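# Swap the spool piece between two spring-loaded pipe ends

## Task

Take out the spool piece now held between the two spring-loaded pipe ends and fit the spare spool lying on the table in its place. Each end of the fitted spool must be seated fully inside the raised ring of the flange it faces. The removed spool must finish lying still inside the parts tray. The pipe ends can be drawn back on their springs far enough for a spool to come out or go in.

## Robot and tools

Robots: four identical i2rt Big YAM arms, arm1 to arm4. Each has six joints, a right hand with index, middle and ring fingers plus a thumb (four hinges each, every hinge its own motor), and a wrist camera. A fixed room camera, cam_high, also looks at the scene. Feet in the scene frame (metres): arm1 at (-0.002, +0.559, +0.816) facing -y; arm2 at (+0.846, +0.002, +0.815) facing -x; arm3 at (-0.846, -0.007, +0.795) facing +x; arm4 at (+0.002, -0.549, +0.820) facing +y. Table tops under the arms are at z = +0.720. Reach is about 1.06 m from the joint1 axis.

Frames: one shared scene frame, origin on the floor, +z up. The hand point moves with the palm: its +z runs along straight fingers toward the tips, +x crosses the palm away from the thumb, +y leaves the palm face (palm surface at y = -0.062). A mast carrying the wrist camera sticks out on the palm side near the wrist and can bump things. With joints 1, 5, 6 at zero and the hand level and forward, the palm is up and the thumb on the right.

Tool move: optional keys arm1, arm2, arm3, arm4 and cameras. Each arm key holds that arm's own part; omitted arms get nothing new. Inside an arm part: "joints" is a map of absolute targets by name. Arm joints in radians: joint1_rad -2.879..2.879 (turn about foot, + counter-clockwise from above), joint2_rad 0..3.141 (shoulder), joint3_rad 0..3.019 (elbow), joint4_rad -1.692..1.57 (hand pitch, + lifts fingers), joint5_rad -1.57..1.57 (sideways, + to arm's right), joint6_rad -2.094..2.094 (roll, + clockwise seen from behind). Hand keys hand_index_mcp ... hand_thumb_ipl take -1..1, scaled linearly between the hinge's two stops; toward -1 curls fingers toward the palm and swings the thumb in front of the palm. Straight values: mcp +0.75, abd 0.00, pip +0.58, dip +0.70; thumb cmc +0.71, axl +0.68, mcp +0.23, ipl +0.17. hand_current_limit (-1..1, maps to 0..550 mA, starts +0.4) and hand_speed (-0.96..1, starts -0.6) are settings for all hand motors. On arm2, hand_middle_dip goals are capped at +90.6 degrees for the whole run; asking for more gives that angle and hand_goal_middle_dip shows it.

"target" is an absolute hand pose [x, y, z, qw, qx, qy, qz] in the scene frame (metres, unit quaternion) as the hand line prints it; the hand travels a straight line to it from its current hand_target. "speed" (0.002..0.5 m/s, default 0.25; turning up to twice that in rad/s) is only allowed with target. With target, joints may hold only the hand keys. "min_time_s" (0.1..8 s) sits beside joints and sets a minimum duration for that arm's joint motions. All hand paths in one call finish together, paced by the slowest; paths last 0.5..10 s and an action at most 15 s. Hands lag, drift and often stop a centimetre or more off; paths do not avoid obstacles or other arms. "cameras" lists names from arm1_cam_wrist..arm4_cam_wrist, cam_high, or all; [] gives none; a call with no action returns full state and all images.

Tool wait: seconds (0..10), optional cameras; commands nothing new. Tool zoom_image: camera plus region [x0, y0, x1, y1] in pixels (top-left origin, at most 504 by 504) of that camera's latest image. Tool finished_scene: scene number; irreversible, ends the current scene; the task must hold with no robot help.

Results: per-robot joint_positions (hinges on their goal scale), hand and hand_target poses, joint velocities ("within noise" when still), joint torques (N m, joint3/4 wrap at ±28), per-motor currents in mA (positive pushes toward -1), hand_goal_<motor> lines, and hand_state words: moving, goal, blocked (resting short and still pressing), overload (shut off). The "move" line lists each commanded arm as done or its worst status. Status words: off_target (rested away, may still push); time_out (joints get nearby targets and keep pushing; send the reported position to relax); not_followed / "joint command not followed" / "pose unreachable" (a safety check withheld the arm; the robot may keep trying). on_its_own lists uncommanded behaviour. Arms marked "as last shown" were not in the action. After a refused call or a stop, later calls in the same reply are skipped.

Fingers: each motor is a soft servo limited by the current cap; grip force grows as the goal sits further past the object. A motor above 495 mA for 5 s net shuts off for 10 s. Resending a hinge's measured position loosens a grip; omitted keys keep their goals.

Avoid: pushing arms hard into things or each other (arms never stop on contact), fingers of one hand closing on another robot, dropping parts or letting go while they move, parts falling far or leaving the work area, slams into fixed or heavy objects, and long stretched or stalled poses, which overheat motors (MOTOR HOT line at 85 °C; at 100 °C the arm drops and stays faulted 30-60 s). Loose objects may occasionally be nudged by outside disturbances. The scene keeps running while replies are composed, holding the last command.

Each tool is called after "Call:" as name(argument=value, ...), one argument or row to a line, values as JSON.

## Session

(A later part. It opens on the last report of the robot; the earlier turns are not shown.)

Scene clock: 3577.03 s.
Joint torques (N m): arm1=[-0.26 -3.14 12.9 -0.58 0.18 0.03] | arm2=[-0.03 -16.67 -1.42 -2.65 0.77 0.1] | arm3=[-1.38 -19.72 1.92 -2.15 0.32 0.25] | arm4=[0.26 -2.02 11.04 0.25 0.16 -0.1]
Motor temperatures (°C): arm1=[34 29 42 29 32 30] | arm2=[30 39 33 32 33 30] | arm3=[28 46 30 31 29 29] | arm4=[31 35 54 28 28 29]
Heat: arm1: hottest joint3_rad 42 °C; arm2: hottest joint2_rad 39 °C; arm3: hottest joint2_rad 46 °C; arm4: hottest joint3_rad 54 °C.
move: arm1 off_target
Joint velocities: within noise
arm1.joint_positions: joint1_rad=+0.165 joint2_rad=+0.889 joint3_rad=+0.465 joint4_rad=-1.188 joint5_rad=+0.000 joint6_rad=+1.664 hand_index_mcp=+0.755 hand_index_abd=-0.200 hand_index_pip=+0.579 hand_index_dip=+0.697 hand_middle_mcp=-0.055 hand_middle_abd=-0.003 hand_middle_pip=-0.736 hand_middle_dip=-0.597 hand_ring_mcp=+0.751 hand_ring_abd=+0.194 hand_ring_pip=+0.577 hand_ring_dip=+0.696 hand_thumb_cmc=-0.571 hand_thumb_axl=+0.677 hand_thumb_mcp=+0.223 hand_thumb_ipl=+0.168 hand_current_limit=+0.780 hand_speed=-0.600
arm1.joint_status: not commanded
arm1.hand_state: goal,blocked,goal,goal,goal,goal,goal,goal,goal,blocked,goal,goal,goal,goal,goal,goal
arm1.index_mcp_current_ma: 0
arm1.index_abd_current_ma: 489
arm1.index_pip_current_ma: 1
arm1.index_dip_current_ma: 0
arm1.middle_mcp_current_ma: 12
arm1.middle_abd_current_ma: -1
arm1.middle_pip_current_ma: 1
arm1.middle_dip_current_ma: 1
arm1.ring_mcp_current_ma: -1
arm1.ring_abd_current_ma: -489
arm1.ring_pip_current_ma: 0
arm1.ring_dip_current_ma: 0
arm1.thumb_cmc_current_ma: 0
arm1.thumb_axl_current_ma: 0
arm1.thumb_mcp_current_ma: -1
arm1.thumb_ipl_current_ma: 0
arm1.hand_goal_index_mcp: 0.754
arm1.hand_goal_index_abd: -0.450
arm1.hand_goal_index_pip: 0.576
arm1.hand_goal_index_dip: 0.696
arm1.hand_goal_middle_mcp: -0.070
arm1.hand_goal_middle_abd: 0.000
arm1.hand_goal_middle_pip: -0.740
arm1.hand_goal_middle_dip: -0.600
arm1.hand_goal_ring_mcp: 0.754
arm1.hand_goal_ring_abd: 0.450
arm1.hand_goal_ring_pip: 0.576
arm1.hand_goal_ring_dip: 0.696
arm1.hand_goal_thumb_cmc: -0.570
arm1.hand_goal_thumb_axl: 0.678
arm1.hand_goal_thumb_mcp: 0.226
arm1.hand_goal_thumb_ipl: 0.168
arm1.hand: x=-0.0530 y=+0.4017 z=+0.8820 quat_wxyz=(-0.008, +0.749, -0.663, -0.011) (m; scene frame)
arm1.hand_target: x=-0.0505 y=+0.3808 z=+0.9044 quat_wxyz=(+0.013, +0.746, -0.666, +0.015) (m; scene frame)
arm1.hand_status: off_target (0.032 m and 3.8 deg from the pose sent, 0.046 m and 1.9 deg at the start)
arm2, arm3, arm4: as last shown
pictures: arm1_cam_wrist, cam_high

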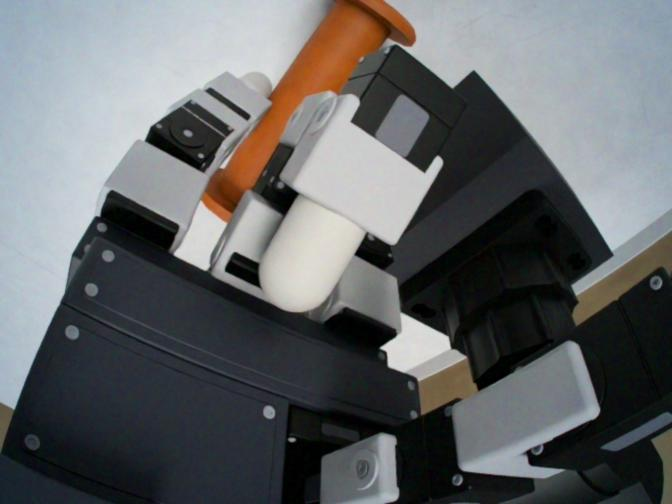

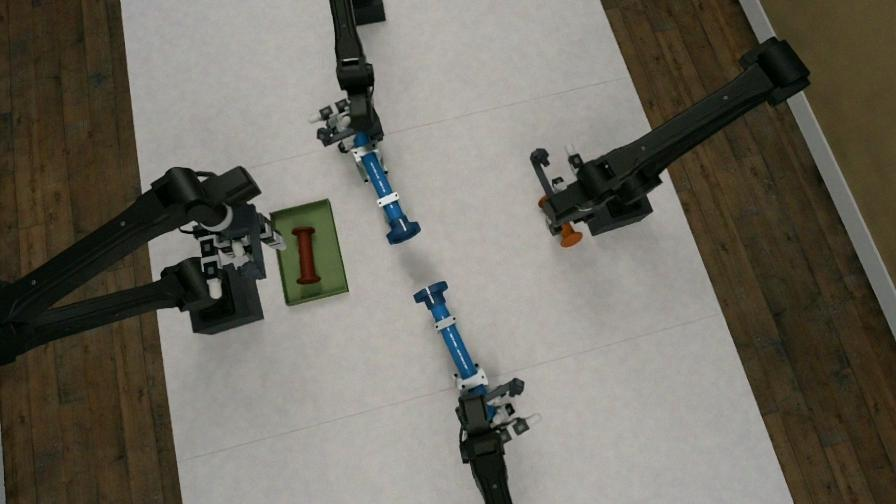

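Call:
move(
  arm1={"target": [-0.048, 0.360, 0.960, 0.013, 0.7461, -0.6659, 0.015], "speed": 0.08},
  cameras=["arm1_cam_wrist", "cam_high"],
)

Call:
zoom_image(
  camera="cam_high",
  region=[500, 180, 620, 270],
)

Scene clock: 3590.10 s.
Joint torques (N m): arm1=[-0.5 -2.32 13.72 -0.59 0.15 -0.06] | arm2=[-0.03 -16.85 -1.39 -2.55 0.76 0.12] | arm3=[-1.32 -19.66 1.92 -2.14 0.31 0.24] | arm4=[0.32 -2.08 11.07 0.24 0.16 -0.1]
Motor temperatures (°C): arm1=[34 29 43 29 32 30] | arm2=[30 39 33 32 33 30] | arm3=[28 46 30 31 29 29] | arm4=[31 35 54 28 28 29]
Heat: arm1: hottest joint3_rad 43 °C; arm2: hottest joint2_rad 39 °C; arm3: hottest joint2_rad 46 °C; arm4: hottest joint3_rad 54 °C.
move: arm1 off_target
Joint velocities: within noise
arm1.joint_positions: joint1_rad=+0.157 joint2_rad=+0.889 joint3_rad=+0.619 joint4_rad=-1.328 joint5_rad=+0.001 joint6_rad=+1.664 hand_index_mcp=+0.756 hand_index_abd=-0.200 hand_index_pip=+0.579 hand_index_dip=+0.698 hand_middle_mcp=-0.055 hand_middle_abd=-0.003 hand_middle_pip=-0.736 hand_middle_dip=-0.597 hand_ring_mcp=+0.754 hand_ring_abd=+0.194 hand_ring_pip=+0.578 hand_ring_dip=+0.697 hand_thumb_cmc=-0.571 hand_thumb_axl=+0.677 hand_thumb_mcp=+0.223 hand_thumb_ipl=+0.168 hand_current_limit=+0.780 hand_speed=-0.600
arm1.joint_status: not commanded
arm1.hand_state: goal,blocked,goal,goal,goal,goal,goal,goal,goal,blocked,goal,goal,goal,goal,goal,goal
arm1.index_mcp_current_ma: 0
arm1.index_abd_current_ma: 490
arm1.index_pip_current_ma: 1
arm1.index_dip_current_ma: 0
arm1.middle_mcp_current_ma: 12
arm1.middle_abd_current_ma: -1
arm1.middle_pip_current_ma: 1
arm1.middle_dip_current_ma: 1
arm1.ring_mcp_current_ma: 0
arm1.ring_abd_current_ma: -489
arm1.ring_pip_current_ma: 0
arm1.ring_dip_current_ma: 0
arm1.thumb_cmc_current_ma: 0
arm1.thumb_axl_current_ma: 0
arm1.thumb_mcp_current_ma: -1
arm1.thumb_ipl_current_ma: 0
arm1.hand_goal_index_mcp: 0.754
arm1.hand_goal_index_abd: -0.450
arm1.hand_goal_index_pip: 0.576
arm1.hand_goal_index_dip: 0.696
arm1.hand_goal_middle_mcp: -0.070
arm1.hand_goal_middle_abd: 0.000
arm1.hand_goal_middle_pip: -0.740
arm1.hand_goal_middle_dip: -0.600
arm1.hand_goal_ring_mcp: 0.754
arm1.hand_goal_ring_abd: 0.450
arm1.hand_goal_ring_pip: 0.576
arm1.hand_goal_ring_dip: 0.696
arm1.hand_goal_thumb_cmc: -0.570
arm1.hand_goal_thumb_axl: 0.678
arm1.hand_goal_thumb_mcp: 0.226
arm1.hand_goal_thumb_ipl: 0.168
arm1.hand: x=-0.0499 y=+0.3800 z=+0.9371 quat_wxyz=(-0.003, +0.746, -0.666, -0.006) (m; scene frame)
arm1.hand_target: x=-0.0483 y=+0.3609 z=+0.9595 quat_wxyz=(+0.014, +0.746, -0.666, +0.015) (m; scene frame)
arm1.hand_status: off_target (0.030 m and 3.0 deg from the pose sent, 0.089 m and 3.8 deg at the start)
arm2.joint_positions: joint1_rad=-0.016 joint2_rad=+1.603 joint3_rad=+0.751 joint4_rad=-0.620 joint5_rad=-0.003 joint6_rad=+1.324 hand_index_mcp=-0.438 hand_index_abd=-0.001 hand_index_pip=-0.038 hand_index_dip=-0.320 hand_middle_mcp=-0.509 hand_middle_abd=+0.013 hand_middle_pip=-0.258 hand_middle_dip=-0.305 hand_ring_mcp=-0.424 hand_ring_abd=+0.015 hand_ring_pip=-0.263 hand_ring_dip=-0.297 hand_thumb_cmc=-0.571 hand_thumb_axl=+0.683 hand_thumb_mcp=+0.240 hand_thumb_ipl=+0.166 hand_current_limit=+0.750 hand_speed=-0.600
arm2.joint_status: not commanded
arm2.hand_state: goal,goal,blocked,blocked,blocked,goal,blocked,blocked,blocked,goal,blocked,blocked,goal,goal,goal,goal
arm2.index_mcp_current_ma: 18
arm2.index_abd_current_ma: 0
arm2.index_pip_current_ma: -80
arm2.index_dip_current_ma: -34
arm2.middle_mcp_current_ma: 297
arm2.middle_abd_current_ma: 15
arm2.middle_pip_current_ma: 481
arm2.middle_dip_current_ma: 481
arm2.ring_mcp_current_ma: 481
arm2.ring_abd_current_ma: 18
arm2.ring_pip_current_ma: 481
arm2.ring_dip_current_ma: 481
arm2.thumb_cmc_current_ma: 0
arm2.thumb_axl_current_ma: 6
arm2.thumb_mcp_current_ma: 29
arm2.thumb_ipl_current_ma: -2
arm2.hand_goal_index_mcp: -0.450
arm2.hand_goal_index_abd: 0.000
arm2.hand_goal_index_pip: 0.000
arm2.hand_goal_index_dip: -0.300
arm2.hand_goal_middle_mcp: -0.600
arm2.hand_goal_middle_abd: 0.000
arm2.hand_goal_middle_pip: -0.500
arm2.hand_goal_middle_dip: -0.500
arm2.hand_goal_ring_mcp: -0.600
arm2.hand_goal_ring_abd: 0.000
arm2.hand_goal_ring_pip: -0.500
arm2.hand_goal_ring_dip: -0.500
arm2.hand_goal_thumb_cmc: -0.570
arm2.hand_goal_thumb_axl: 0.678
arm2.hand_goal_thumb_mcp: 0.226
arm2.hand_goal_thumb_ipl: 0.168
arm2.hand: x=+0.4734 y=+0.1072 z=+0.7898 quat_wxyz=(-0.053, -0.100, +0.994, +0.002) (m; scene frame)
arm2.hand_target: x=+0.5339 y=+0.1135 z=+0.7894 quat_wxyz=(+0.000, -0.081, +0.997, +0.000) (m; scene frame)
arm2.hand_status: not commanded
arm3.joint_positions: joint1_rad=-0.074 joint2_rad=+1.803 joint3_rad=+1.086 joint4_rad=-0.790 joint5_rad=-0.004 joint6_rad=+1.238 hand_index_mcp=-0.400 hand_index_abd=-0.001 hand_index_pip=+0.007 hand_index_dip=-0.297 hand_middle_mcp=-0.518 hand_middle_abd=+0.009 hand_middle_pip=-0.215 hand_middle_dip=-0.383 hand_ring_mcp=-0.468 hand_ring_abd=+0.005 hand_ring_pip=-0.219 hand_ring_dip=-0.329 hand_thumb_cmc=-0.570 hand_thumb_axl=+0.677 hand_thumb_mcp=+0.223 hand_thumb_ipl=+0.168 hand_current_limit=+0.750 hand_speed=-0.600
arm3.joint_status: not commanded
arm3.hand_state: blocked,goal,goal,goal,blocked,goal,blocked,blocked,blocked,goal,blocked,blocked,goal,goal,goal,goal
arm3.index_mcp_current_ma: 84
arm3.index_abd_current_ma: -2
arm3.index_pip_current_ma: 24
arm3.index_dip_current_ma: 9
arm3.middle_mcp_current_ma: 383
arm3.middle_abd_current_ma: 29
arm3.middle_pip_current_ma: 481
arm3.middle_dip_current_ma: 481
arm3.ring_mcp_current_ma: 481
arm3.ring_abd_current_ma: 15
arm3.ring_pip_current_ma: 481
arm3.ring_dip_current_ma: 481
arm3.thumb_cmc_current_ma: 0
arm3.thumb_axl_current_ma: -2
arm3.thumb_mcp_current_ma: -14
arm3.thumb_ipl_current_ma: -1
arm3.hand_goal_index_mcp: -0.420
arm3.hand_goal_index_abd: 0.000
arm3.hand_goal_index_pip: 0.000
arm3.hand_goal_index_dip: -0.300
arm3.hand_goal_middle_mcp: -0.600
arm3.hand_goal_middle_abd: 0.000
arm3.hand_goal_middle_pip: -0.500
arm3.hand_goal_middle_dip: -0.500
arm3.hand_goal_ring_mcp: -0.600
arm3.hand_goal_ring_abd: 0.000
arm3.hand_goal_ring_pip: -0.500
arm3.hand_goal_ring_dip: -0.500
arm3.hand_goal_thumb_cmc: -0.570
arm3.hand_goal_thumb_axl: 0.678
arm3.hand_goal_thumb_mcp: 0.226
arm3.hand_goal_thumb_ipl: 0.168
arm3.hand: x=-0.3758 y=-0.1550 z=+0.7874 quat_wxyz=(+0.009, +0.994, +0.103, +0.037) (m; scene frame)
arm3.hand_target: x=-0.4206 y=-0.1577 z=+0.7898 quat_wxyz=(+0.000, +0.997, +0.081, +0.000) (m; scene frame)
arm3.hand_status: not commanded
arm4: as last shown
pictures: arm1_cam_wrist, cam_high

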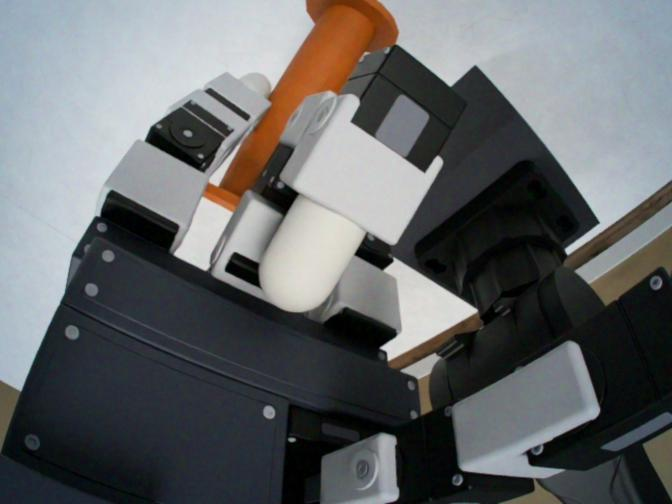

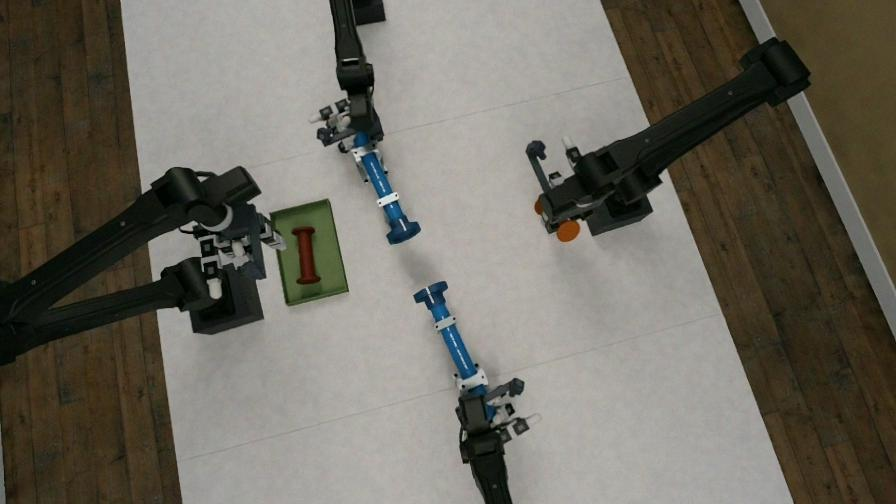

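Scaled by 4.200 from the camera's 896x504 image, which has a finer 1280x720 frame.

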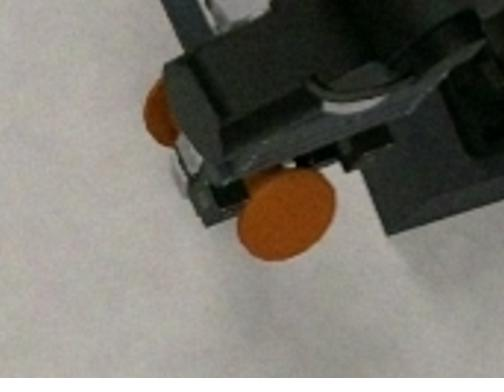

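Call:
move(
  arm1={"target": [-0.050, 0.388, 0.856, 0, 0.7461, -0.6659, 0], "speed": 0.05},
  cameras=["arm1_cam_wrist", "cam_high"],
)

Call:
zoom_image(
  camera="cam_high",
  region=[500, 180, 620, 270],
)

Scene clock: 3679.63 s.
Joint torques (N m): arm1=[0.97 -1.49 6.91 0.59 -0.01 0.09] | arm2=[0.15 -16.97 -1.4 -2.56 0.77 0.13] | arm3=[-1.38 -19.6 1.92 -2.15 0.31 0.24] | arm4=[0.38 -2.08 11.07 0.23 0.15 -0.1]
Motor temperatures (°C): arm1=[34 29 51 29 32 30] | arm2=[30 39 33 32 33 30] | arm3=[28 46 30 31 29 29] | arm4=[31 34 55 28 28 29]
Heat: arm1: hottest joint3_rad 51 °C; arm2: hottest joint2_rad 39 °C; arm3: hottest joint2_rad 46 °C; arm4: hottest joint3_rad 55 °C.
move: arm1 done
Joint velocities: within noise
arm1.joint_positions: joint1_rad=+0.157 joint2_rad=+0.957 joint3_rad=+0.438 joint4_rad=-1.065 joint5_rad=+0.000 joint6_rad=+1.664 hand_index_mcp=+0.755 hand_index_abd=-0.200 hand_index_pip=+0.579 hand_index_dip=+0.698 hand_middle_mcp=-0.055 hand_middle_abd=-0.003 hand_middle_pip=-0.736 hand_middle_dip=-0.597 hand_ring_mcp=+0.754 hand_ring_abd=+0.194 hand_ring_pip=+0.577 hand_ring_dip=+0.697 hand_thumb_cmc=-0.571 hand_thumb_axl=+0.677 hand_thumb_mcp=+0.223 hand_thumb_ipl=+0.168 hand_current_limit=+0.780 hand_speed=-0.600
arm1.joint_status: not commanded
arm1.hand_state: goal,blocked,goal,goal,goal,goal,goal,goal,goal,blocked,goal,goal,goal,goal,goal,goal
arm1.index_mcp_current_ma: 0
arm1.index_abd_current_ma: 490
arm1.index_pip_current_ma: 1
arm1.index_dip_current_ma: 0
arm1.middle_mcp_current_ma: 12
arm1.middle_abd_current_ma: -1
arm1.middle_pip_current_ma: 1
arm1.middle_dip_current_ma: 1
arm1.ring_mcp_current_ma: 0
arm1.ring_abd_current_ma: -489
arm1.ring_pip_current_ma: 0
arm1.ring_dip_current_ma: 0
arm1.thumb_cmc_current_ma: 0
arm1.thumb_axl_current_ma: 0
arm1.thumb_mcp_current_ma: -1
arm1.thumb_ipl_current_ma: 0
arm1.hand_goal_index_mcp: 0.754
arm1.hand_goal_index_abd: -0.450
arm1.hand_goal_index_pip: 0.576
arm1.hand_goal_index_dip: 0.696
arm1.hand_goal_middle_mcp: -0.070
arm1.hand_goal_middle_abd: 0.000
arm1.hand_goal_middle_pip: -0.740
arm1.hand_goal_middle_dip: -0.600
arm1.hand_goal_ring_mcp: 0.754
arm1.hand_goal_ring_abd: 0.450
arm1.hand_goal_ring_pip: 0.576
arm1.hand_goal_ring_dip: 0.696
arm1.hand_goal_thumb_cmc: -0.570
arm1.hand_goal_thumb_axl: 0.678
arm1.hand_goal_thumb_mcp: 0.226
arm1.hand_goal_thumb_ipl: 0.168
arm1.hand: x=-0.0516 y=+0.3881 z=+0.8608 quat_wxyz=(+0.001, +0.746, -0.666, +0.000) (m; scene frame)
arm1.hand_target: x=-0.0500 y=+0.3880 z=+0.8562 quat_wxyz=(+0.000, +0.746, -0.666, +0.000) (m; scene frame)
arm1.hand_status: done (0.005 m and 0.1 deg from the pose sent, 0.082 m and 0.8 deg at the start)
arm2, arm3: as last shown
arm4.joint_positions: joint1_rad=+0.313 joint2_rad=+0.829 joint3_rad=+0.863 joint4_rad=-1.650 joint5_rad=+0.000 joint6_rad=+1.932 hand_index_mcp=+0.755 hand_index_abd=+0.076 hand_index_pip=+0.579 hand_index_dip=+0.699 hand_middle_mcp=-0.054 hand_middle_abd=-0.003 hand_middle_pip=-0.735 hand_middle_dip=-0.597 hand_ring_mcp=+0.749 hand_ring_abd=-0.077 hand_ring_pip=+0.573 hand_ring_dip=+0.694 hand_thumb_cmc=-0.569 hand_thumb_axl=+0.677 hand_thumb_mcp=+0.222 hand_thumb_ipl=+0.168 hand_current_limit=+0.400 hand_speed=-0.600
arm4.joint_status: not commanded
arm4.hand_state: goal,goal,goal,goal,goal,goal,goal,goal,goal,goal,goal,goal,goal,goal,goal,goal
arm4.index_mcp_current_ma: 2
arm4.index_abd_current_ma: -8
arm4.index_pip_current_ma: 6
arm4.index_dip_current_ma: 8
arm4.middle_mcp_current_ma: 54
arm4.middle_abd_current_ma: -7
arm4.middle_pip_current_ma: 12
arm4.middle_dip_current_ma: 6
arm4.ring_mcp_current_ma: -12
arm4.ring_abd_current_ma: 6
arm4.ring_pip_current_ma: -7
arm4.ring_dip_current_ma: -4
arm4.thumb_cmc_current_ma: 1
arm4.thumb_axl_current_ma: -2
arm4.thumb_mcp_current_ma: -13
arm4.thumb_ipl_current_ma: -1
arm4.hand_goal_index_mcp: 0.754
arm4.hand_goal_index_abd: 0.080
arm4.hand_goal_index_pip: 0.576
arm4.hand_goal_index_dip: 0.696
arm4.hand_goal_middle_mcp: -0.070
arm4.hand_goal_middle_abd: 0.000
arm4.hand_goal_middle_pip: -0.740
arm4.hand_goal_middle_dip: -0.600
arm4.hand_goal_ring_mcp: 0.754
arm4.hand_goal_ring_abd: -0.080
arm4.hand_goal_ring_pip: 0.576
arm4.hand_goal_ring_dip: 0.696
arm4.hand_goal_thumb_cmc: -0.570
arm4.hand_goal_thumb_axl: 0.678
arm4.hand_goal_thumb_mcp: 0.226
arm4.hand_goal_thumb_ipl: 0.168
arm4.hand: x=+0.0215 y=-0.3982 z=+1.0442 quat_wxyz=(+0.019, +0.707, +0.707, -0.008) (m; scene frame)
arm4.hand_target: x=+0.0202 y=-0.3904 z=+1.0597 quat_wxyz=(+0.000, +0.707, +0.707, +0.000) (m; scene frame)
arm4.hand_status: not commanded
pictures: arm1_cam_wrist, cam_high

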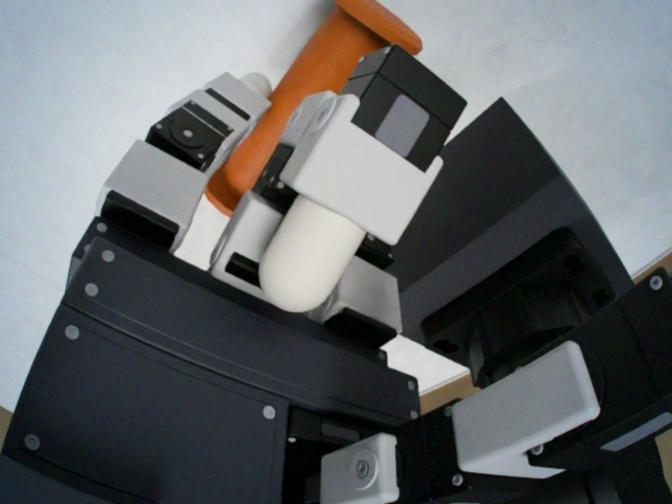

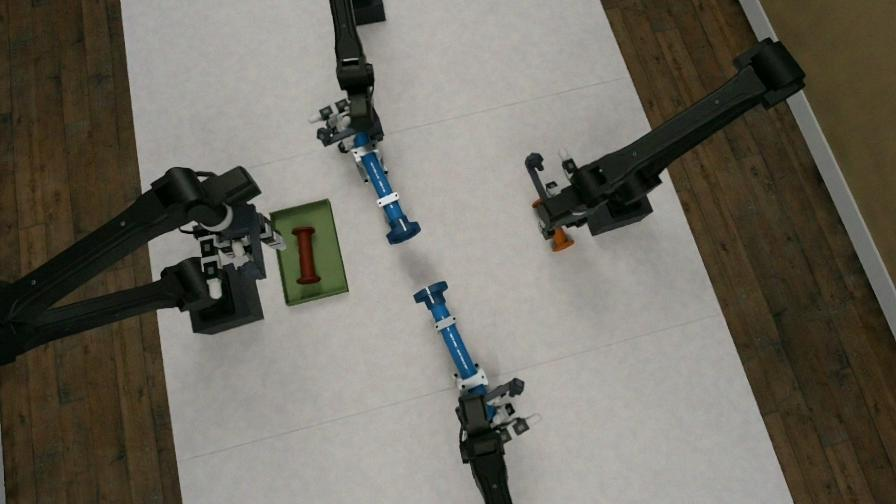

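Scaled by 4.200 from the camera's 896x504 image, which has a finer 1280x720 frame.

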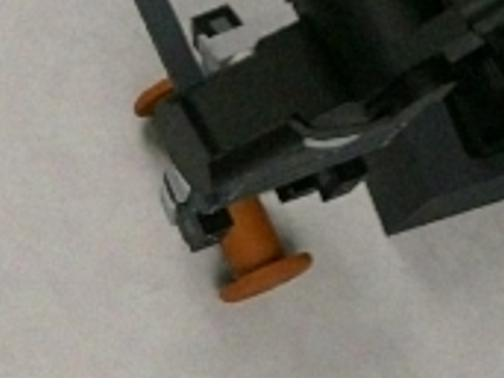

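Call:
move(
  arm1={"joints": {"hand_index_abd": 0.08, "hand_ring_abd": -0.08, "hand_current_limit": 0.4}},
)

Call:
move(
  arm1={"target": [-0.076, 0.385, 0.856, 0, 0.7461, -0.6659, 0], "speed": 0.04},
  cameras=["arm1_cam_wrist", "cam_high"],
)

Call:
zoom_image(
  camera="cam_high",
  region=[500, 180, 620, 270],
)

Scene clock: 3694.87 s.
Joint torques (N m): arm1=[0.97 -1.32 6.87 0.28 0 0.1] | arm2=[0.03 -16.79 -1.36 -2.56 0.77 0.11] | arm3=[-1.32 -19.66 1.91 -2.13 0.31 0.24] | arm4=[0.32 -2.02 11.07 0.21 0.14 -0.1]
Motor temperatures (°C): arm1=[34 29 48 29 32 30] | arm2=[30 39 33 32 33 30] | arm3=[28 46 30 31 29 29] | arm4=[31 34 55 28 28 29]
Heat: arm1: hottest joint3_rad 48 °C; arm2: hottest joint2_rad 39 °C; arm3: hottest joint2_rad 46 °C; arm4: hottest joint3_rad 55 °C.
move: arm1 done
Joint velocities: within noise
arm1.joint_positions: joint1_rad=+0.157 joint2_rad=+0.958 joint3_rad=+0.438 joint4_rad=-1.056 joint5_rad=+0.000 joint6_rad=+1.664 hand_index_mcp=+0.755 hand_index_abd=+0.077 hand_index_pip=+0.578 hand_index_dip=+0.698 hand_middle_mcp=-0.055 hand_middle_abd=-0.003 hand_middle_pip=-0.736 hand_middle_dip=-0.597 hand_ring_mcp=+0.754 hand_ring_abd=-0.076 hand_ring_pip=+0.577 hand_ring_dip=+0.697 hand_thumb_cmc=-0.571 hand_thumb_axl=+0.677 hand_thumb_mcp=+0.223 hand_thumb_ipl=+0.168 hand_current_limit=+0.400 hand_speed=-0.600
arm1.joint_status: all done
arm1.hand_state: goal,goal,goal,goal,goal,goal,goal,goal,goal,goal,goal,goal,goal,goal,goal,goal
arm1.index_mcp_current_ma: 0
arm1.index_abd_current_ma: -1
arm1.index_pip_current_ma: 1
arm1.index_dip_current_ma: 0
arm1.middle_mcp_current_ma: 12
arm1.middle_abd_current_ma: -1
arm1.middle_pip_current_ma: 1
arm1.middle_dip_current_ma: 1
arm1.ring_mcp_current_ma: 0
arm1.ring_abd_current_ma: 1
arm1.ring_pip_current_ma: 0
arm1.ring_dip_current_ma: 0
arm1.thumb_cmc_current_ma: 0
arm1.thumb_axl_current_ma: 0
arm1.thumb_mcp_current_ma: -1
arm1.thumb_ipl_current_ma: 0
arm1.hand_goal_index_mcp: 0.754
arm1.hand_goal_index_abd: 0.080
arm1.hand_goal_index_pip: 0.576
arm1.hand_goal_index_dip: 0.696
arm1.hand_goal_middle_mcp: -0.070
arm1.hand_goal_middle_abd: 0.000
arm1.hand_goal_middle_pip: -0.740
arm1.hand_goal_middle_dip: -0.600
arm1.hand_goal_ring_mcp: 0.754
arm1.hand_goal_ring_abd: -0.080
arm1.hand_goal_ring_pip: 0.576
arm1.hand_goal_ring_dip: 0.696
arm1.hand_goal_thumb_cmc: -0.570
arm1.hand_goal_thumb_axl: 0.678
arm1.hand_goal_thumb_mcp: 0.226
arm1.hand_goal_thumb_ipl: 0.168
arm1.hand: x=-0.0511 y=+0.3861 z=+0.8605 quat_wxyz=(+0.003, +0.746, -0.666, +0.003) (m; scene frame)
arm1.hand_target: x=-0.0500 y=+0.3881 z=+0.8562 quat_wxyz=(+0.000, +0.746, -0.666, +0.000) (m; scene frame)
arm1.hand_status: not commanded
arm2, arm3, arm4: as last shown
pictures: none

Scene clock: 3696.37 s.
Joint torques (N m): arm1=[-0.44 -1.79 6.69 0.25 0.09 -0.11] | arm2=[0.09 -16.79 -1.35 -2.63 0.76 0.11] | arm3=[-1.38 -19.66 1.91 -2.14 0.31 0.25] | arm4=[0.26 -2.02 11.04 0.23 0.16 -0.1]
Motor temperatures (°C): arm1=[34 29 48 29 32 30] | arm2=[30 39 33 32 33 30] | arm3=[28 46 30 31 29 29] | arm4=[31 34 55 28 28 29]
Heat: arm1: hottest joint3_rad 48 °C; arm2: hottest joint2_rad 39 °C; arm3: hottest joint2_rad 46 °C; arm4: hottest joint3_rad 55 °C.
move: arm1 done
Joint velocities: within noise
arm1.joint_positions: joint1_rad=+0.037 joint2_rad=+0.958 joint3_rad=+0.438 joint4_rad=-1.056 joint5_rad=+0.000 joint6_rad=+1.546 hand_index_mcp=+0.755 hand_index_abd=+0.077 hand_index_pip=+0.578 hand_index_dip=+0.698 hand_middle_mcp=-0.055 hand_middle_abd=-0.003 hand_middle_pip=-0.736 hand_middle_dip=-0.597 hand_ring_mcp=+0.754 hand_ring_abd=-0.076 hand_ring_pip=+0.577 hand_ring_dip=+0.697 hand_thumb_cmc=-0.571 hand_thumb_axl=+0.677 hand_thumb_mcp=+0.223 hand_thumb_ipl=+0.168 hand_current_limit=+0.400 hand_speed=-0.600
arm1.joint_status: not commanded
arm1.hand_state: goal,goal,goal,goal,goal,goal,goal,goal,goal,goal,goal,goal,goal,goal,goal,goal
arm1.index_mcp_current_ma: 0
arm1.index_abd_current_ma: -1
arm1.index_pip_current_ma: 1
arm1.index_dip_current_ma: 0
arm1.middle_mcp_current_ma: 12
arm1.middle_abd_current_ma: -1
arm1.middle_pip_current_ma: 1
arm1.middle_dip_current_ma: 1
arm1.ring_mcp_current_ma: 0
arm1.ring_abd_current_ma: 1
arm1.ring_pip_current_ma: 0
arm1.ring_dip_current_ma: 0
arm1.thumb_cmc_current_ma: 0
arm1.thumb_axl_current_ma: 0
arm1.thumb_mcp_current_ma: -1
arm1.thumb_ipl_current_ma: 0
arm1.hand_goal_index_mcp: 0.754
arm1.hand_goal_index_abd: 0.080
arm1.hand_goal_index_pip: 0.576
arm1.hand_goal_index_dip: 0.696
arm1.hand_goal_middle_mcp: -0.070
arm1.hand_goal_middle_abd: 0.000
arm1.hand_goal_middle_pip: -0.740
arm1.hand_goal_middle_dip: -0.600
arm1.hand_goal_ring_mcp: 0.754
arm1.hand_goal_ring_abd: -0.080
arm1.hand_goal_ring_pip: 0.576
arm1.hand_goal_ring_dip: 0.696
arm1.hand_goal_thumb_cmc: -0.570
arm1.hand_goal_thumb_axl: 0.678
arm1.hand_goal_thumb_mcp: 0.226
arm1.hand_goal_thumb_ipl: 0.168
arm1.hand: x=-0.0735 y=+0.3830 z=+0.8604 quat_wxyz=(+0.003, +0.746, -0.666, +0.004) (m; scene frame)
arm1.hand_target: x=-0.0759 y=+0.3851 z=+0.8562 quat_wxyz=(+0.000, +0.746, -0.666, +0.000) (m; scene frame)
arm1.hand_status: done (0.005 m and 0.6 deg from the pose sent, 0.025 m and 0.5 deg at the start)
arm2, arm3, arm4: as last shown
pictures: arm1_cam_wrist, cam_high

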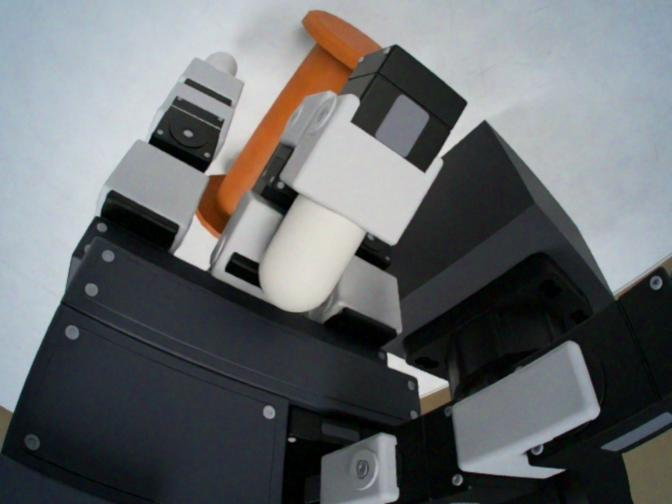

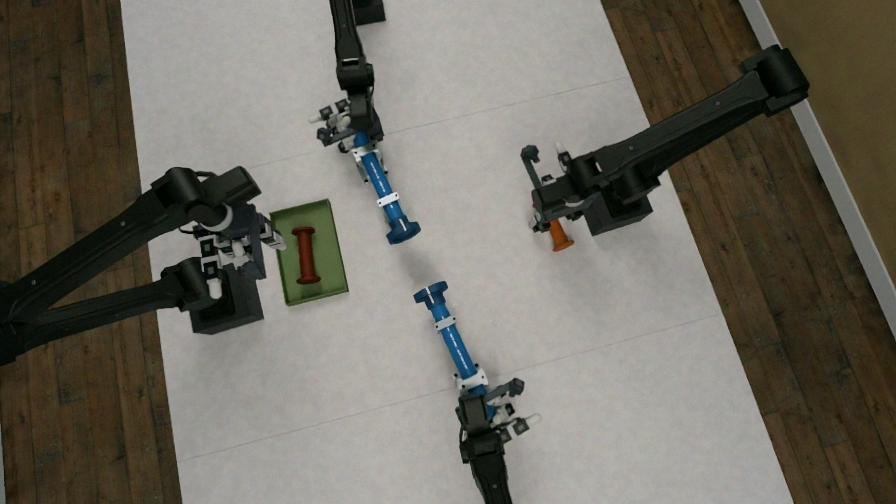

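Scaled by 4.200 from the camera's 896x504 image, which has a finer 1280x720 frame.

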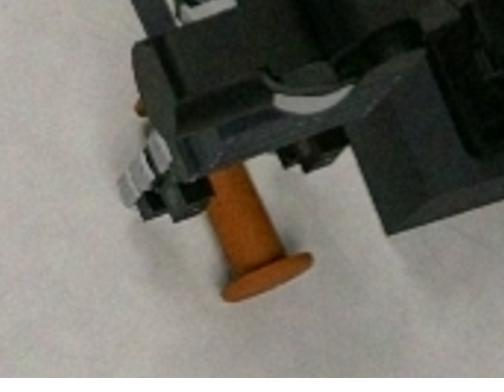

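Call:
move(
  arm1={"joints": {"hand_index_abd": -0.45, "hand_ring_abd": 0.45, "hand_current_limit": 0.78}},
)

Call:
move(
  arm1={"target": [-0.075, 0.371, 0.903, 0.013, 0.7461, -0.6659, 0.015], "speed": 0.05},
  cameras=["arm1_cam_wrist", "cam_high"],
)

Call:
zoom_image(
  camera="cam_high",
  region=[500, 180, 620, 270],
)

Scene clock: 3710.33 s.
Joint torques (N m): arm1=[-0.21 -2.02 6.97 0.23 0.09 -0.06] | arm2=[0.09 -16.79 -1.46 -2.61 0.76 0.13] | arm3=[-1.44 -19.72 1.92 -2.15 0.31 0.24] | arm4=[0.26 -2.08 11.06 0.21 0.16 -0.1]
Motor temperatures (°C): arm1=[34 29 46 29 32 30] | arm2=[30 39 33 32 33 30] | arm3=[28 46 30 31 29 29] | arm4=[31 34 55 28 28 29]
Heat: arm1: hottest joint3_rad 46 °C; arm2: hottest joint2_rad 39 °C; arm3: hottest joint2_rad 46 °C; arm4: hottest joint3_rad 55 °C.
move: arm1 off_target
Joint velocities: within noise
arm1.joint_positions: joint1_rad=+0.037 joint2_rad=+0.958 joint3_rad=+0.436 joint4_rad=-1.055 joint5_rad=+0.000 joint6_rad=+1.544 hand_index_mcp=+0.755 hand_index_abd=-0.198 hand_index_pip=+0.578 hand_index_dip=+0.698 hand_middle_mcp=-0.055 hand_middle_abd=-0.003 hand_middle_pip=-0.736 hand_middle_dip=-0.597 hand_ring_mcp=+0.754 hand_ring_abd=+0.197 hand_ring_pip=+0.577 hand_ring_dip=+0.697 hand_thumb_cmc=-0.571 hand_thumb_axl=+0.677 hand_thumb_mcp=+0.223 hand_thumb_ipl=+0.168 hand_current_limit=+0.780 hand_speed=-0.600
arm1.joint_status: hand_index_abd off_target (ended at -0.198, target -0.450); hand_ring_abd off_target (ended at +0.197, target +0.450); the others done
arm1.hand_state: goal,blocked,goal,goal,goal,goal,goal,goal,goal,blocked,goal,goal,goal,goal,goal,goal
arm1.index_mcp_current_ma: 0
arm1.index_abd_current_ma: 490
arm1.index_pip_current_ma: 0
arm1.index_dip_current_ma: 0
arm1.middle_mcp_current_ma: 12
arm1.middle_abd_current_ma: 0
arm1.middle_pip_current_ma: 1
arm1.middle_dip_current_ma: 1
arm1.ring_mcp_current_ma: 0
arm1.ring_abd_current_ma: -488
arm1.ring_pip_current_ma: 0
arm1.ring_dip_current_ma: 0
arm1.thumb_cmc_current_ma: 0
arm1.thumb_axl_current_ma: 0
arm1.thumb_mcp_current_ma: -1
arm1.thumb_ipl_current_ma: 0
arm1.hand_goal_index_mcp: 0.754
arm1.hand_goal_index_abd: -0.450
arm1.hand_goal_index_pip: 0.576
arm1.hand_goal_index_dip: 0.696
arm1.hand_goal_middle_mcp: -0.070
arm1.hand_goal_middle_abd: 0.000
arm1.hand_goal_middle_pip: -0.740
arm1.hand_goal_middle_dip: -0.600
arm1.hand_goal_ring_mcp: 0.754
arm1.hand_goal_ring_abd: 0.450
arm1.hand_goal_ring_pip: 0.576
arm1.hand_goal_ring_dip: 0.696
arm1.hand_goal_thumb_cmc: -0.570
arm1.hand_goal_thumb_axl: 0.678
arm1.hand_goal_thumb_mcp: 0.226
arm1.hand_goal_thumb_ipl: 0.168
arm1.hand: x=-0.0736 y=+0.3836 z=+0.8597 quat_wxyz=(+0.003, +0.746, -0.666, +0.003) (m; scene frame)
arm1.hand_target: x=-0.0759 y=+0.3851 z=+0.8562 quat_wxyz=(+0.000, +0.746, -0.666, +0.000) (m; scene frame)
arm1.hand_status: not commanded
arm2, arm3, arm4: as last shown
pictures: none

Scene clock: 3711.93 s.
Joint torques (N m): arm1=[-0.21 -3.49 12.77 -0.59 0.03 -0.06] | arm2=[0.21 -16.67 -1.44 -2.65 0.75 0.12] | arm3=[-1.38 -19.66 1.91 -2.15 0.31 0.25] | arm4=[0.15 -2.02 11.07 0.23 0.16 -0.09]
Motor temperatures (°C): arm1=[34 29 46 29 32 30] | arm2=[30 39 33 32 33 30] | arm3=[28 46 30 31 29 29] | arm4=[31 34 55 28 28 29]
Heat: arm1: hottest joint3_rad 46 °C; arm2: hottest joint2_rad 39 °C; arm3: hottest joint2_rad 46 °C; arm4: hottest joint3_rad 55 °C.
move: arm1 off_target
Joint velocities: within noise
arm1.joint_positions: joint1_rad=+0.032 joint2_rad=+0.912 joint3_rad=+0.472 joint4_rad=-1.170 joint5_rad=+0.000 joint6_rad=+1.540 hand_index_mcp=+0.761 hand_index_abd=-0.199 hand_index_pip=+0.580 hand_index_dip=+0.698 hand_middle_mcp=-0.055 hand_middle_abd=-0.003 hand_middle_pip=-0.736 hand_middle_dip=-0.597 hand_ring_mcp=+0.746 hand_ring_abd=+0.197 hand_ring_pip=+0.572 hand_ring_dip=+0.695 hand_thumb_cmc=-0.571 hand_thumb_axl=+0.677 hand_thumb_mcp=+0.223 hand_thumb_ipl=+0.168 hand_current_limit=+0.780 hand_speed=-0.600
arm1.joint_status: not commanded
arm1.hand_state: goal,blocked,goal,goal,goal,goal,goal,goal,goal,blocked,goal,goal,goal,goal,goal,goal
arm1.index_mcp_current_ma: 4
arm1.index_abd_current_ma: 489
arm1.index_pip_current_ma: 1
arm1.index_dip_current_ma: 0
arm1.middle_mcp_current_ma: 12
arm1.middle_abd_current_ma: 0
arm1.middle_pip_current_ma: 1
arm1.middle_dip_current_ma: 1
arm1.ring_mcp_current_ma: -4
arm1.ring_abd_current_ma: -489
arm1.ring_pip_current_ma: -2
arm1.ring_dip_current_ma: 0
arm1.thumb_cmc_current_ma: 0
arm1.thumb_axl_current_ma: 0
arm1.thumb_mcp_current_ma: -1
arm1.thumb_ipl_current_ma: 0
arm1.hand_goal_index_mcp: 0.754
arm1.hand_goal_index_abd: -0.450
arm1.hand_goal_index_pip: 0.576
arm1.hand_goal_index_dip: 0.696
arm1.hand_goal_middle_mcp: -0.070
arm1.hand_goal_middle_abd: 0.000
arm1.hand_goal_middle_pip: -0.740
arm1.hand_goal_middle_dip: -0.600
arm1.hand_goal_ring_mcp: 0.754
arm1.hand_goal_ring_abd: 0.450
arm1.hand_goal_ring_pip: 0.576
arm1.hand_goal_ring_dip: 0.696
arm1.hand_goal_thumb_cmc: -0.570
arm1.hand_goal_thumb_axl: 0.678
arm1.hand_goal_thumb_mcp: 0.226
arm1.hand_goal_thumb_ipl: 0.168
arm1.hand: x=-0.0755 y=+0.3937 z=+0.8801 quat_wxyz=(-0.009, +0.746, -0.666, -0.009) (m; scene frame)
arm1.hand_target: x=-0.0754 y=+0.3720 z=+0.9024 quat_wxyz=(+0.013, +0.746, -0.666, +0.015) (m; scene frame)
arm1.hand_status: off_target (0.032 m and 3.7 deg from the pose sent, 0.045 m and 1.8 deg at the start)
arm2, arm3, arm4: as last shown
pictures: arm1_cam_wrist, cam_high

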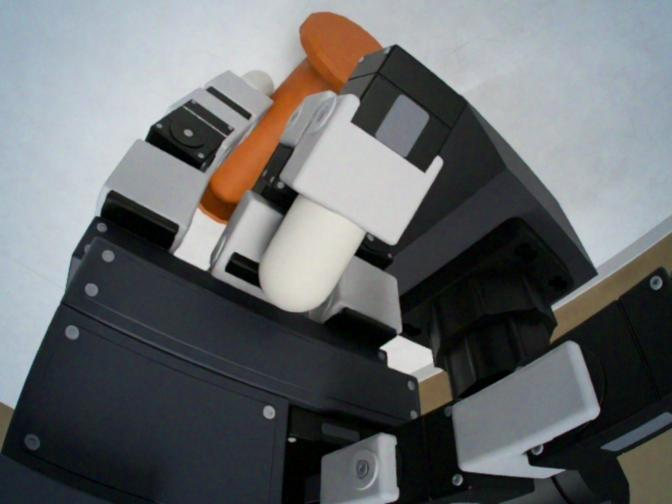

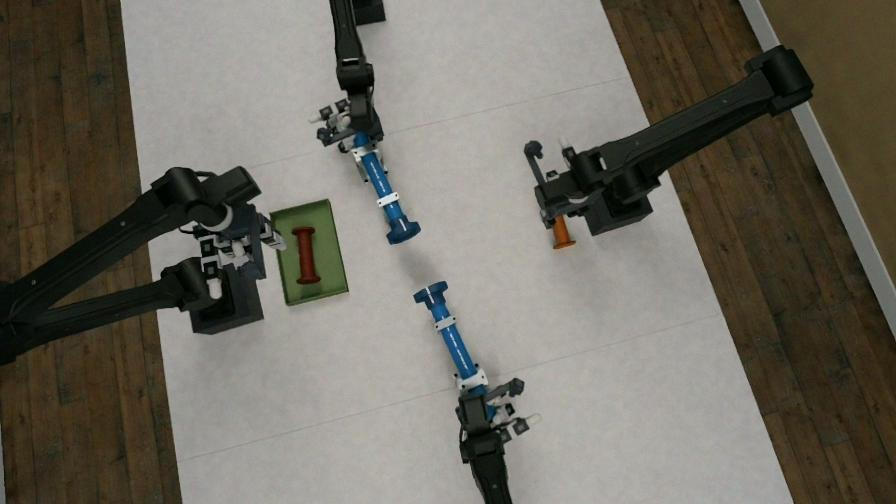

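Scaled by 4.200 from the camera's 896x504 image, which has a finer 1280x720 frame.

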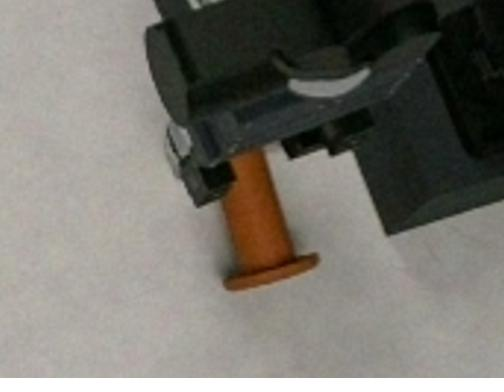

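Call:
move(
  arm1={"target": [-0.075, 0.384, 0.855, 0, 0.7461, -0.6659, 0], "speed": 0.05},
)

Call:
move(
  arm1={"joints": {"hand_index_abd": 0.08, "hand_ring_abd": -0.08, "hand_current_limit": 0.4}},
)

Call:
move(
  arm1={"target": [-0.060, 0.387, 0.855, 0, 0.7461, -0.6659, 0], "speed": 0.04},
  cameras=["arm1_cam_wrist", "cam_high"],
)

Call:
zoom_image(
  camera="cam_high",
  region=[500, 180, 620, 270],
)

Scene clock: 3726.37 s.
Joint torques (N m): arm1=[0.5 -1.55 6.98 0.79 0.09 0.02] | arm2=[-0.21 -16.67 -1.42 -2.58 0.76 0.11] | arm3=[-1.38 -19.72 1.91 -2.13 0.31 0.25] | arm4=[0.26 -2.02 11.06 0.27 0.15 -0.09]
Motor temperatures (°C): arm1=[34 29 47 29 32 30] | arm2=[30 39 33 32 33 30] | arm3=[28 46 30 31 29 29] | arm4=[31 34 55 28 28 29]
Heat: arm1: hottest joint3_rad 47 °C; arm2: hottest joint2_rad 39 °C; arm3: hottest joint2_rad 46 °C; arm4: hottest joint3_rad 55 °C.
move: arm1 done
Joint velocities: within noise
arm1.joint_positions: joint1_rad=+0.032 joint2_rad=+0.960 joint3_rad=+0.436 joint4_rad=-1.063 joint5_rad=+0.000 joint6_rad=+1.540 hand_index_mcp=+0.761 hand_index_abd=-0.200 hand_index_pip=+0.580 hand_index_dip=+0.698 hand_middle_mcp=-0.055 hand_middle_abd=-0.003 hand_middle_pip=-0.736 hand_middle_dip=-0.597 hand_ring_mcp=+0.745 hand_ring_abd=+0.197 hand_ring_pip=+0.571 hand_ring_dip=+0.695 hand_thumb_cmc=-0.571 hand_thumb_axl=+0.677 hand_thumb_mcp=+0.223 hand_thumb_ipl=+0.168 hand_current_limit=+0.780 hand_speed=-0.600
arm1.joint_status: not commanded
arm1.hand_state: goal,blocked,goal,goal,goal,goal,goal,goal,goal,blocked,goal,goal,goal,goal,goal,goal
arm1.index_mcp_current_ma: 4
arm1.index_abd_current_ma: 490
arm1.index_pip_current_ma: 1
arm1.index_dip_current_ma: 0
arm1.middle_mcp_current_ma: 12
arm1.middle_abd_current_ma: 0
arm1.middle_pip_current_ma: 1
arm1.middle_dip_current_ma: 1
arm1.ring_mcp_current_ma: -5
arm1.ring_abd_current_ma: -489
arm1.ring_pip_current_ma: -2
arm1.ring_dip_current_ma: 0
arm1.thumb_cmc_current_ma: 0
arm1.thumb_axl_current_ma: 0
arm1.thumb_mcp_current_ma: -1
arm1.thumb_ipl_current_ma: 0
arm1.hand_goal_index_mcp: 0.754
arm1.hand_goal_index_abd: -0.450
arm1.hand_goal_index_pip: 0.576
arm1.hand_goal_index_dip: 0.696
arm1.hand_goal_middle_mcp: -0.070
arm1.hand_goal_middle_abd: 0.000
arm1.hand_goal_middle_pip: -0.740
arm1.hand_goal_middle_dip: -0.600
arm1.hand_goal_ring_mcp: 0.754
arm1.hand_goal_ring_abd: 0.450
arm1.hand_goal_ring_pip: 0.576
arm1.hand_goal_ring_dip: 0.696
arm1.hand_goal_thumb_cmc: -0.570
arm1.hand_goal_thumb_axl: 0.678
arm1.hand_goal_thumb_mcp: 0.226
arm1.hand_goal_thumb_ipl: 0.168
arm1.hand: x=-0.0748 y=+0.3859 z=+0.8593 quat_wxyz=(-0.001, +0.746, -0.666, -0.001) (m; scene frame)
arm1.hand_target: x=-0.0750 y=+0.3842 z=+0.8552 quat_wxyz=(+0.000, +0.746, -0.666, +0.000) (m; scene frame)
arm1.hand_status: done (0.005 m and 0.1 deg from the pose sent, 0.027 m and 1.5 deg at the start)
arm2, arm3, arm4: as last shown
pictures: none

Scene clock: 3727.13 s.
Joint torques (N m): arm1=[0.32 -1.55 6.98 0.29 0.11 -0.01] | arm2=[0.21 -16.73 -1.4 -2.58 0.77 0.13] | arm3=[-1.32 -19.66 1.88 -2.14 0.31 0.24] | arm4=[0.26 -2.14 11.07 0.24 0.16 -0.1]
Motor temperatures (°C): arm1=[34 29 47 29 32 30] | arm2=[30 39 33 32 33 30] | arm3=[28 46 30 31 29 29] | arm4=[31 34 55 28 28 29]
Heat: arm1: hottest joint3_rad 47 °C; arm2: hottest joint2_rad 39 °C; arm3: hottest joint2_rad 46 °C; arm4: hottest joint3_rad 55 °C.
move: arm1 done
Joint velocities: within noise
arm1.joint_positions: joint1_rad=+0.032 joint2_rad=+0.961 joint3_rad=+0.436 joint4_rad=-1.052 joint5_rad=+0.000 joint6_rad=+1.540 hand_index_mcp=+0.755 hand_index_abd=+0.077 hand_index_pip=+0.579 hand_index_dip=+0.698 hand_middle_mcp=-0.055 hand_middle_abd=-0.003 hand_middle_pip=-0.736 hand_middle_dip=-0.597 hand_ring_mcp=+0.749 hand_ring_abd=-0.076 hand_ring_pip=+0.572 hand_ring_dip=+0.695 hand_thumb_cmc=-0.571 hand_thumb_axl=+0.677 hand_thumb_mcp=+0.223 hand_thumb_ipl=+0.168 hand_current_limit=+0.400 hand_speed=-0.600
arm1.joint_status: all done
arm1.hand_state: goal,goal,goal,goal,goal,goal,goal,goal,goal,goal,goal,goal,goal,goal,goal,goal
arm1.index_mcp_current_ma: 0
arm1.index_abd_current_ma: -1
arm1.index_pip_current_ma: 1
arm1.index_dip_current_ma: 0
arm1.middle_mcp_current_ma: 12
arm1.middle_abd_current_ma: 0
arm1.middle_pip_current_ma: 1
arm1.middle_dip_current_ma: 1
arm1.ring_mcp_current_ma: -2
arm1.ring_abd_current_ma: 1
arm1.ring_pip_current_ma: -1
arm1.ring_dip_current_ma: 0
arm1.thumb_cmc_current_ma: 0
arm1.thumb_axl_current_ma: 0
arm1.thumb_mcp_current_ma: -1
arm1.thumb_ipl_current_ma: 0
arm1.hand_goal_index_mcp: 0.754
arm1.hand_goal_index_abd: 0.080
arm1.hand_goal_index_pip: 0.576
arm1.hand_goal_index_dip: 0.696
arm1.hand_goal_middle_mcp: -0.070
arm1.hand_goal_middle_abd: 0.000
arm1.hand_goal_middle_pip: -0.740
arm1.hand_goal_middle_dip: -0.600
arm1.hand_goal_ring_mcp: 0.754
arm1.hand_goal_ring_abd: -0.080
arm1.hand_goal_ring_pip: 0.576
arm1.hand_goal_ring_dip: 0.696
arm1.hand_goal_thumb_cmc: -0.570
arm1.hand_goal_thumb_axl: 0.678
arm1.hand_goal_thumb_mcp: 0.226
arm1.hand_goal_thumb_ipl: 0.168
arm1.hand: x=-0.0746 y=+0.3832 z=+0.8590 quat_wxyz=(+0.003, +0.746, -0.666, +0.003) (m; scene frame)
arm1.hand_target: x=-0.0750 y=+0.3842 z=+0.8552 quat_wxyz=(+0.000, +0.746, -0.666, +0.000) (m; scene frame)
arm1.hand_status: not commanded
arm2, arm3, arm4: as last shown
pictures: none

Scene clock: 3728.37 s.
Joint torques (N m): arm1=[1.44 -2.02 6.79 0.21 0.03 0.14] | arm2=[0.15 -16.73 -1.42 -2.58 0.78 0.12] | arm3=[-1.38 -19.72 1.91 -2.14 0.31 0.25] | arm4=[0.26 -2.14 11.07 0.23 0.15 -0.1]
Motor temperatures (°C): arm1=[34 29 47 29 32 30] | arm2=[30 39 33 32 33 30] | arm3=[28 46 30 31 29 29] | arm4=[31 34 55 28 28 29]
Heat: arm1: hottest joint3_rad 47 °C; arm2: hottest joint2_rad 39 °C; arm3: hottest joint2_rad 46 °C; arm4: hottest joint3_rad 55 °C.
move: arm1 done
Joint velocities: within noise
arm1.joint_positions: joint1_rad=+0.100 joint2_rad=+0.961 joint3_rad=+0.436 joint4_rad=-1.052 joint5_rad=+0.000 joint6_rad=+1.605 hand_index_mcp=+0.755 hand_index_abd=+0.077 hand_index_pip=+0.579 hand_index_dip=+0.698 hand_middle_mcp=-0.055 hand_middle_abd=-0.003 hand_middle_pip=-0.736 hand_middle_dip=-0.597 hand_ring_mcp=+0.749 hand_ring_abd=-0.076 hand_ring_pip=+0.572 hand_ring_dip=+0.695 hand_thumb_cmc=-0.571 hand_thumb_axl=+0.677 hand_thumb_mcp=+0.223 hand_thumb_ipl=+0.168 hand_current_limit=+0.400 hand_speed=-0.600
arm1.joint_status: not commanded
arm1.hand_state: goal,goal,goal,goal,goal,goal,goal,goal,goal,goal,goal,goal,goal,goal,goal,goal
arm1.index_mcp_current_ma: 0
arm1.index_abd_current_ma: -1
arm1.index_pip_current_ma: 1
arm1.index_dip_current_ma: 0
arm1.middle_mcp_current_ma: 12
arm1.middle_abd_current_ma: 0
arm1.middle_pip_current_ma: 1
arm1.middle_dip_current_ma: 1
arm1.ring_mcp_current_ma: -2
arm1.ring_abd_current_ma: 1
arm1.ring_pip_current_ma: -1
arm1.ring_dip_current_ma: 0
arm1.thumb_cmc_current_ma: 0
arm1.thumb_axl_current_ma: 0
arm1.thumb_mcp_current_ma: -1
arm1.thumb_ipl_current_ma: 0
arm1.hand_goal_index_mcp: 0.754
arm1.hand_goal_index_abd: 0.080
arm1.hand_goal_index_pip: 0.576
arm1.hand_goal_index_dip: 0.696
arm1.hand_goal_middle_mcp: -0.070
arm1.hand_goal_middle_abd: 0.000
arm1.hand_goal_middle_pip: -0.740
arm1.hand_goal_middle_dip: -0.600
arm1.hand_goal_ring_mcp: 0.754
arm1.hand_goal_ring_abd: -0.080
arm1.hand_goal_ring_pip: 0.576
arm1.hand_goal_ring_dip: 0.696
arm1.hand_goal_thumb_cmc: -0.570
arm1.hand_goal_thumb_axl: 0.678
arm1.hand_goal_thumb_mcp: 0.226
arm1.hand_goal_thumb_ipl: 0.168
arm1.hand: x=-0.0619 y=+0.3844 z=+0.8590 quat_wxyz=(+0.003, +0.747, -0.665, +0.003) (m; scene frame)
arm1.hand_target: x=-0.0601 y=+0.3871 z=+0.8551 quat_wxyz=(+0.000, +0.746, -0.666, +0.000) (m; scene frame)
arm1.hand_status: done (0.005 m and 0.5 deg from the pose sent, 0.016 m and 0.5 deg at the start)
arm2.joint_positions: joint1_rad=-0.016 joint2_rad=+1.603 joint3_rad=+0.751 joint4_rad=-0.620 joint5_rad=-0.003 joint6_rad=+1.324 hand_index_mcp=-0.438 hand_index_abd=-0.001 hand_index_pip=-0.038 hand_index_dip=-0.320 hand_middle_mcp=-0.509 hand_middle_abd=+0.013 hand_middle_pip=-0.258 hand_middle_dip=-0.305 hand_ring_mcp=-0.424 hand_ring_abd=+0.015 hand_ring_pip=-0.263 hand_ring_dip=-0.297 hand_thumb_cmc=-0.571 hand_thumb_axl=+0.683 hand_thumb_mcp=+0.240 hand_thumb_ipl=+0.166 hand_current_limit=+0.750 hand_speed=-0.600
arm2.joint_status: not commanded
arm2.hand_state: goal,goal,blocked,blocked,blocked,goal,blocked,blocked,blocked,goal,blocked,blocked,goal,goal,goal,goal
arm2.index_mcp_current_ma: 18
arm2.index_abd_current_ma: 0
arm2.index_pip_current_ma: -80
arm2.index_dip_current_ma: -34
arm2.middle_mcp_current_ma: 297
arm2.middle_abd_current_ma: 15
arm2.middle_pip_current_ma: 481
arm2.middle_dip_current_ma: 481
arm2.ring_mcp_current_ma: 481
arm2.ring_abd_current_ma: 18
arm2.ring_pip_current_ma: 481
arm2.ring_dip_current_ma: 481
arm2.thumb_cmc_current_ma: 0
arm2.thumb_axl_current_ma: 6
arm2.thumb_mcp_current_ma: 29
arm2.thumb_ipl_current_ma: -2
arm2.hand_goal_index_mcp: -0.450
arm2.hand_goal_index_abd: 0.000
arm2.hand_goal_index_pip: 0.000
arm2.hand_goal_index_dip: -0.300
arm2.hand_goal_middle_mcp: -0.600
arm2.hand_goal_middle_abd: 0.000
arm2.hand_goal_middle_pip: -0.500
arm2.hand_goal_middle_dip: -0.500
arm2.hand_goal_ring_mcp: -0.600
arm2.hand_goal_ring_abd: 0.000
arm2.hand_goal_ring_pip: -0.500
arm2.hand_goal_ring_dip: -0.500
arm2.hand_goal_thumb_cmc: -0.570
arm2.hand_goal_thumb_axl: 0.678
arm2.hand_goal_thumb_mcp: 0.226
arm2.hand_goal_thumb_ipl: 0.168
arm2.hand: x=+0.4734 y=+0.1072 z=+0.7898 quat_wxyz=(-0.053, -0.100, +0.994, +0.002) (m; scene frame)
arm2.hand_target: x=+0.5339 y=+0.1135 z=+0.7894 quat_wxyz=(+0.000, -0.081, +0.997, +0.000) (m; scene frame)
arm2.hand_status: not commanded
arm3.joint_positions: joint1_rad=-0.074 joint2_rad=+1.803 joint3_rad=+1.086 joint4_rad=-0.790 joint5_rad=-0.004 joint6_rad=+1.238 hand_index_mcp=-0.400 hand_index_abd=-0.001 hand_index_pip=+0.007 hand_index_dip=-0.297 hand_middle_mcp=-0.518 hand_middle_abd=+0.009 hand_middle_pip=-0.215 hand_middle_dip=-0.383 hand_ring_mcp=-0.468 hand_ring_abd=+0.005 hand_ring_pip=-0.219 hand_ring_dip=-0.329 hand_thumb_cmc=-0.570 hand_thumb_axl=+0.677 hand_thumb_mcp=+0.223 hand_thumb_ipl=+0.168 hand_current_limit=+0.750 hand_speed=-0.600
arm3.joint_status: not commanded
arm3.hand_state: blocked,goal,goal,goal,blocked,goal,blocked,blocked,blocked,goal,blocked,blocked,goal,goal,goal,goal
arm3.index_mcp_current_ma: 84
arm3.index_abd_current_ma: -2
arm3.index_pip_current_ma: 24
arm3.index_dip_current_ma: 9
arm3.middle_mcp_current_ma: 383
arm3.middle_abd_current_ma: 29
arm3.middle_pip_current_ma: 481
arm3.middle_dip_current_ma: 481
arm3.ring_mcp_current_ma: 481
arm3.ring_abd_current_ma: 15
arm3.ring_pip_current_ma: 481
arm3.ring_dip_current_ma: 481
arm3.thumb_cmc_current_ma: 0
arm3.thumb_axl_current_ma: -2
arm3.thumb_mcp_current_ma: -14
arm3.thumb_ipl_current_ma: -1
arm3.hand_goal_index_mcp: -0.420
arm3.hand_goal_index_abd: 0.000
arm3.hand_goal_index_pip: 0.000
arm3.hand_goal_index_dip: -0.300
arm3.hand_goal_middle_mcp: -0.600
arm3.hand_goal_middle_abd: 0.000
arm3.hand_goal_middle_pip: -0.500
arm3.hand_goal_middle_dip: -0.500
arm3.hand_goal_ring_mcp: -0.600
arm3.hand_goal_ring_abd: 0.000
arm3.hand_goal_ring_pip: -0.500
arm3.hand_goal_ring_dip: -0.500
arm3.hand_goal_thumb_cmc: -0.570
arm3.hand_goal_thumb_axl: 0.678
arm3.hand_goal_thumb_mcp: 0.226
arm3.hand_goal_thumb_ipl: 0.168
arm3.hand: x=-0.3758 y=-0.1550 z=+0.7874 quat_wxyz=(+0.009, +0.994, +0.103, +0.037) (m; scene frame)
arm3.hand_target: x=-0.4206 y=-0.1577 z=+0.7898 quat_wxyz=(+0.000, +0.997, +0.081, +0.000) (m; scene frame)
arm3.hand_status: not commanded
arm4: as last shown
pictures: arm1_cam_wrist, cam_high

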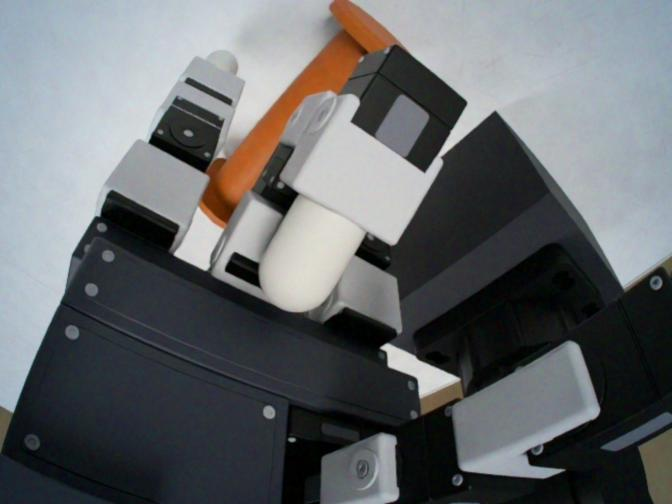

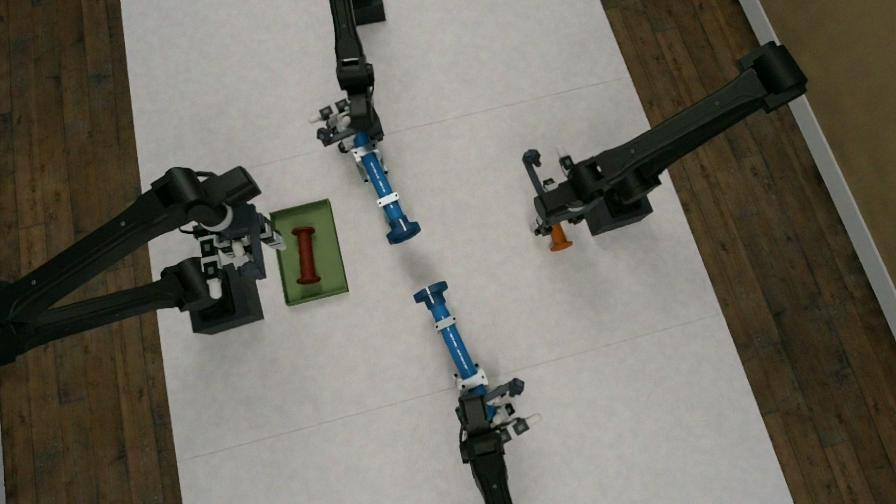

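Scaled by 4.200 from the camera's 896x504 image, which has a finer 1280x720 frame.

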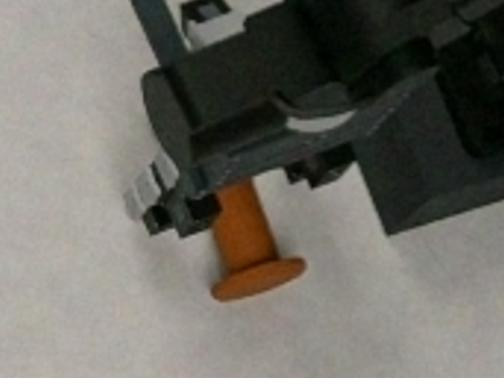

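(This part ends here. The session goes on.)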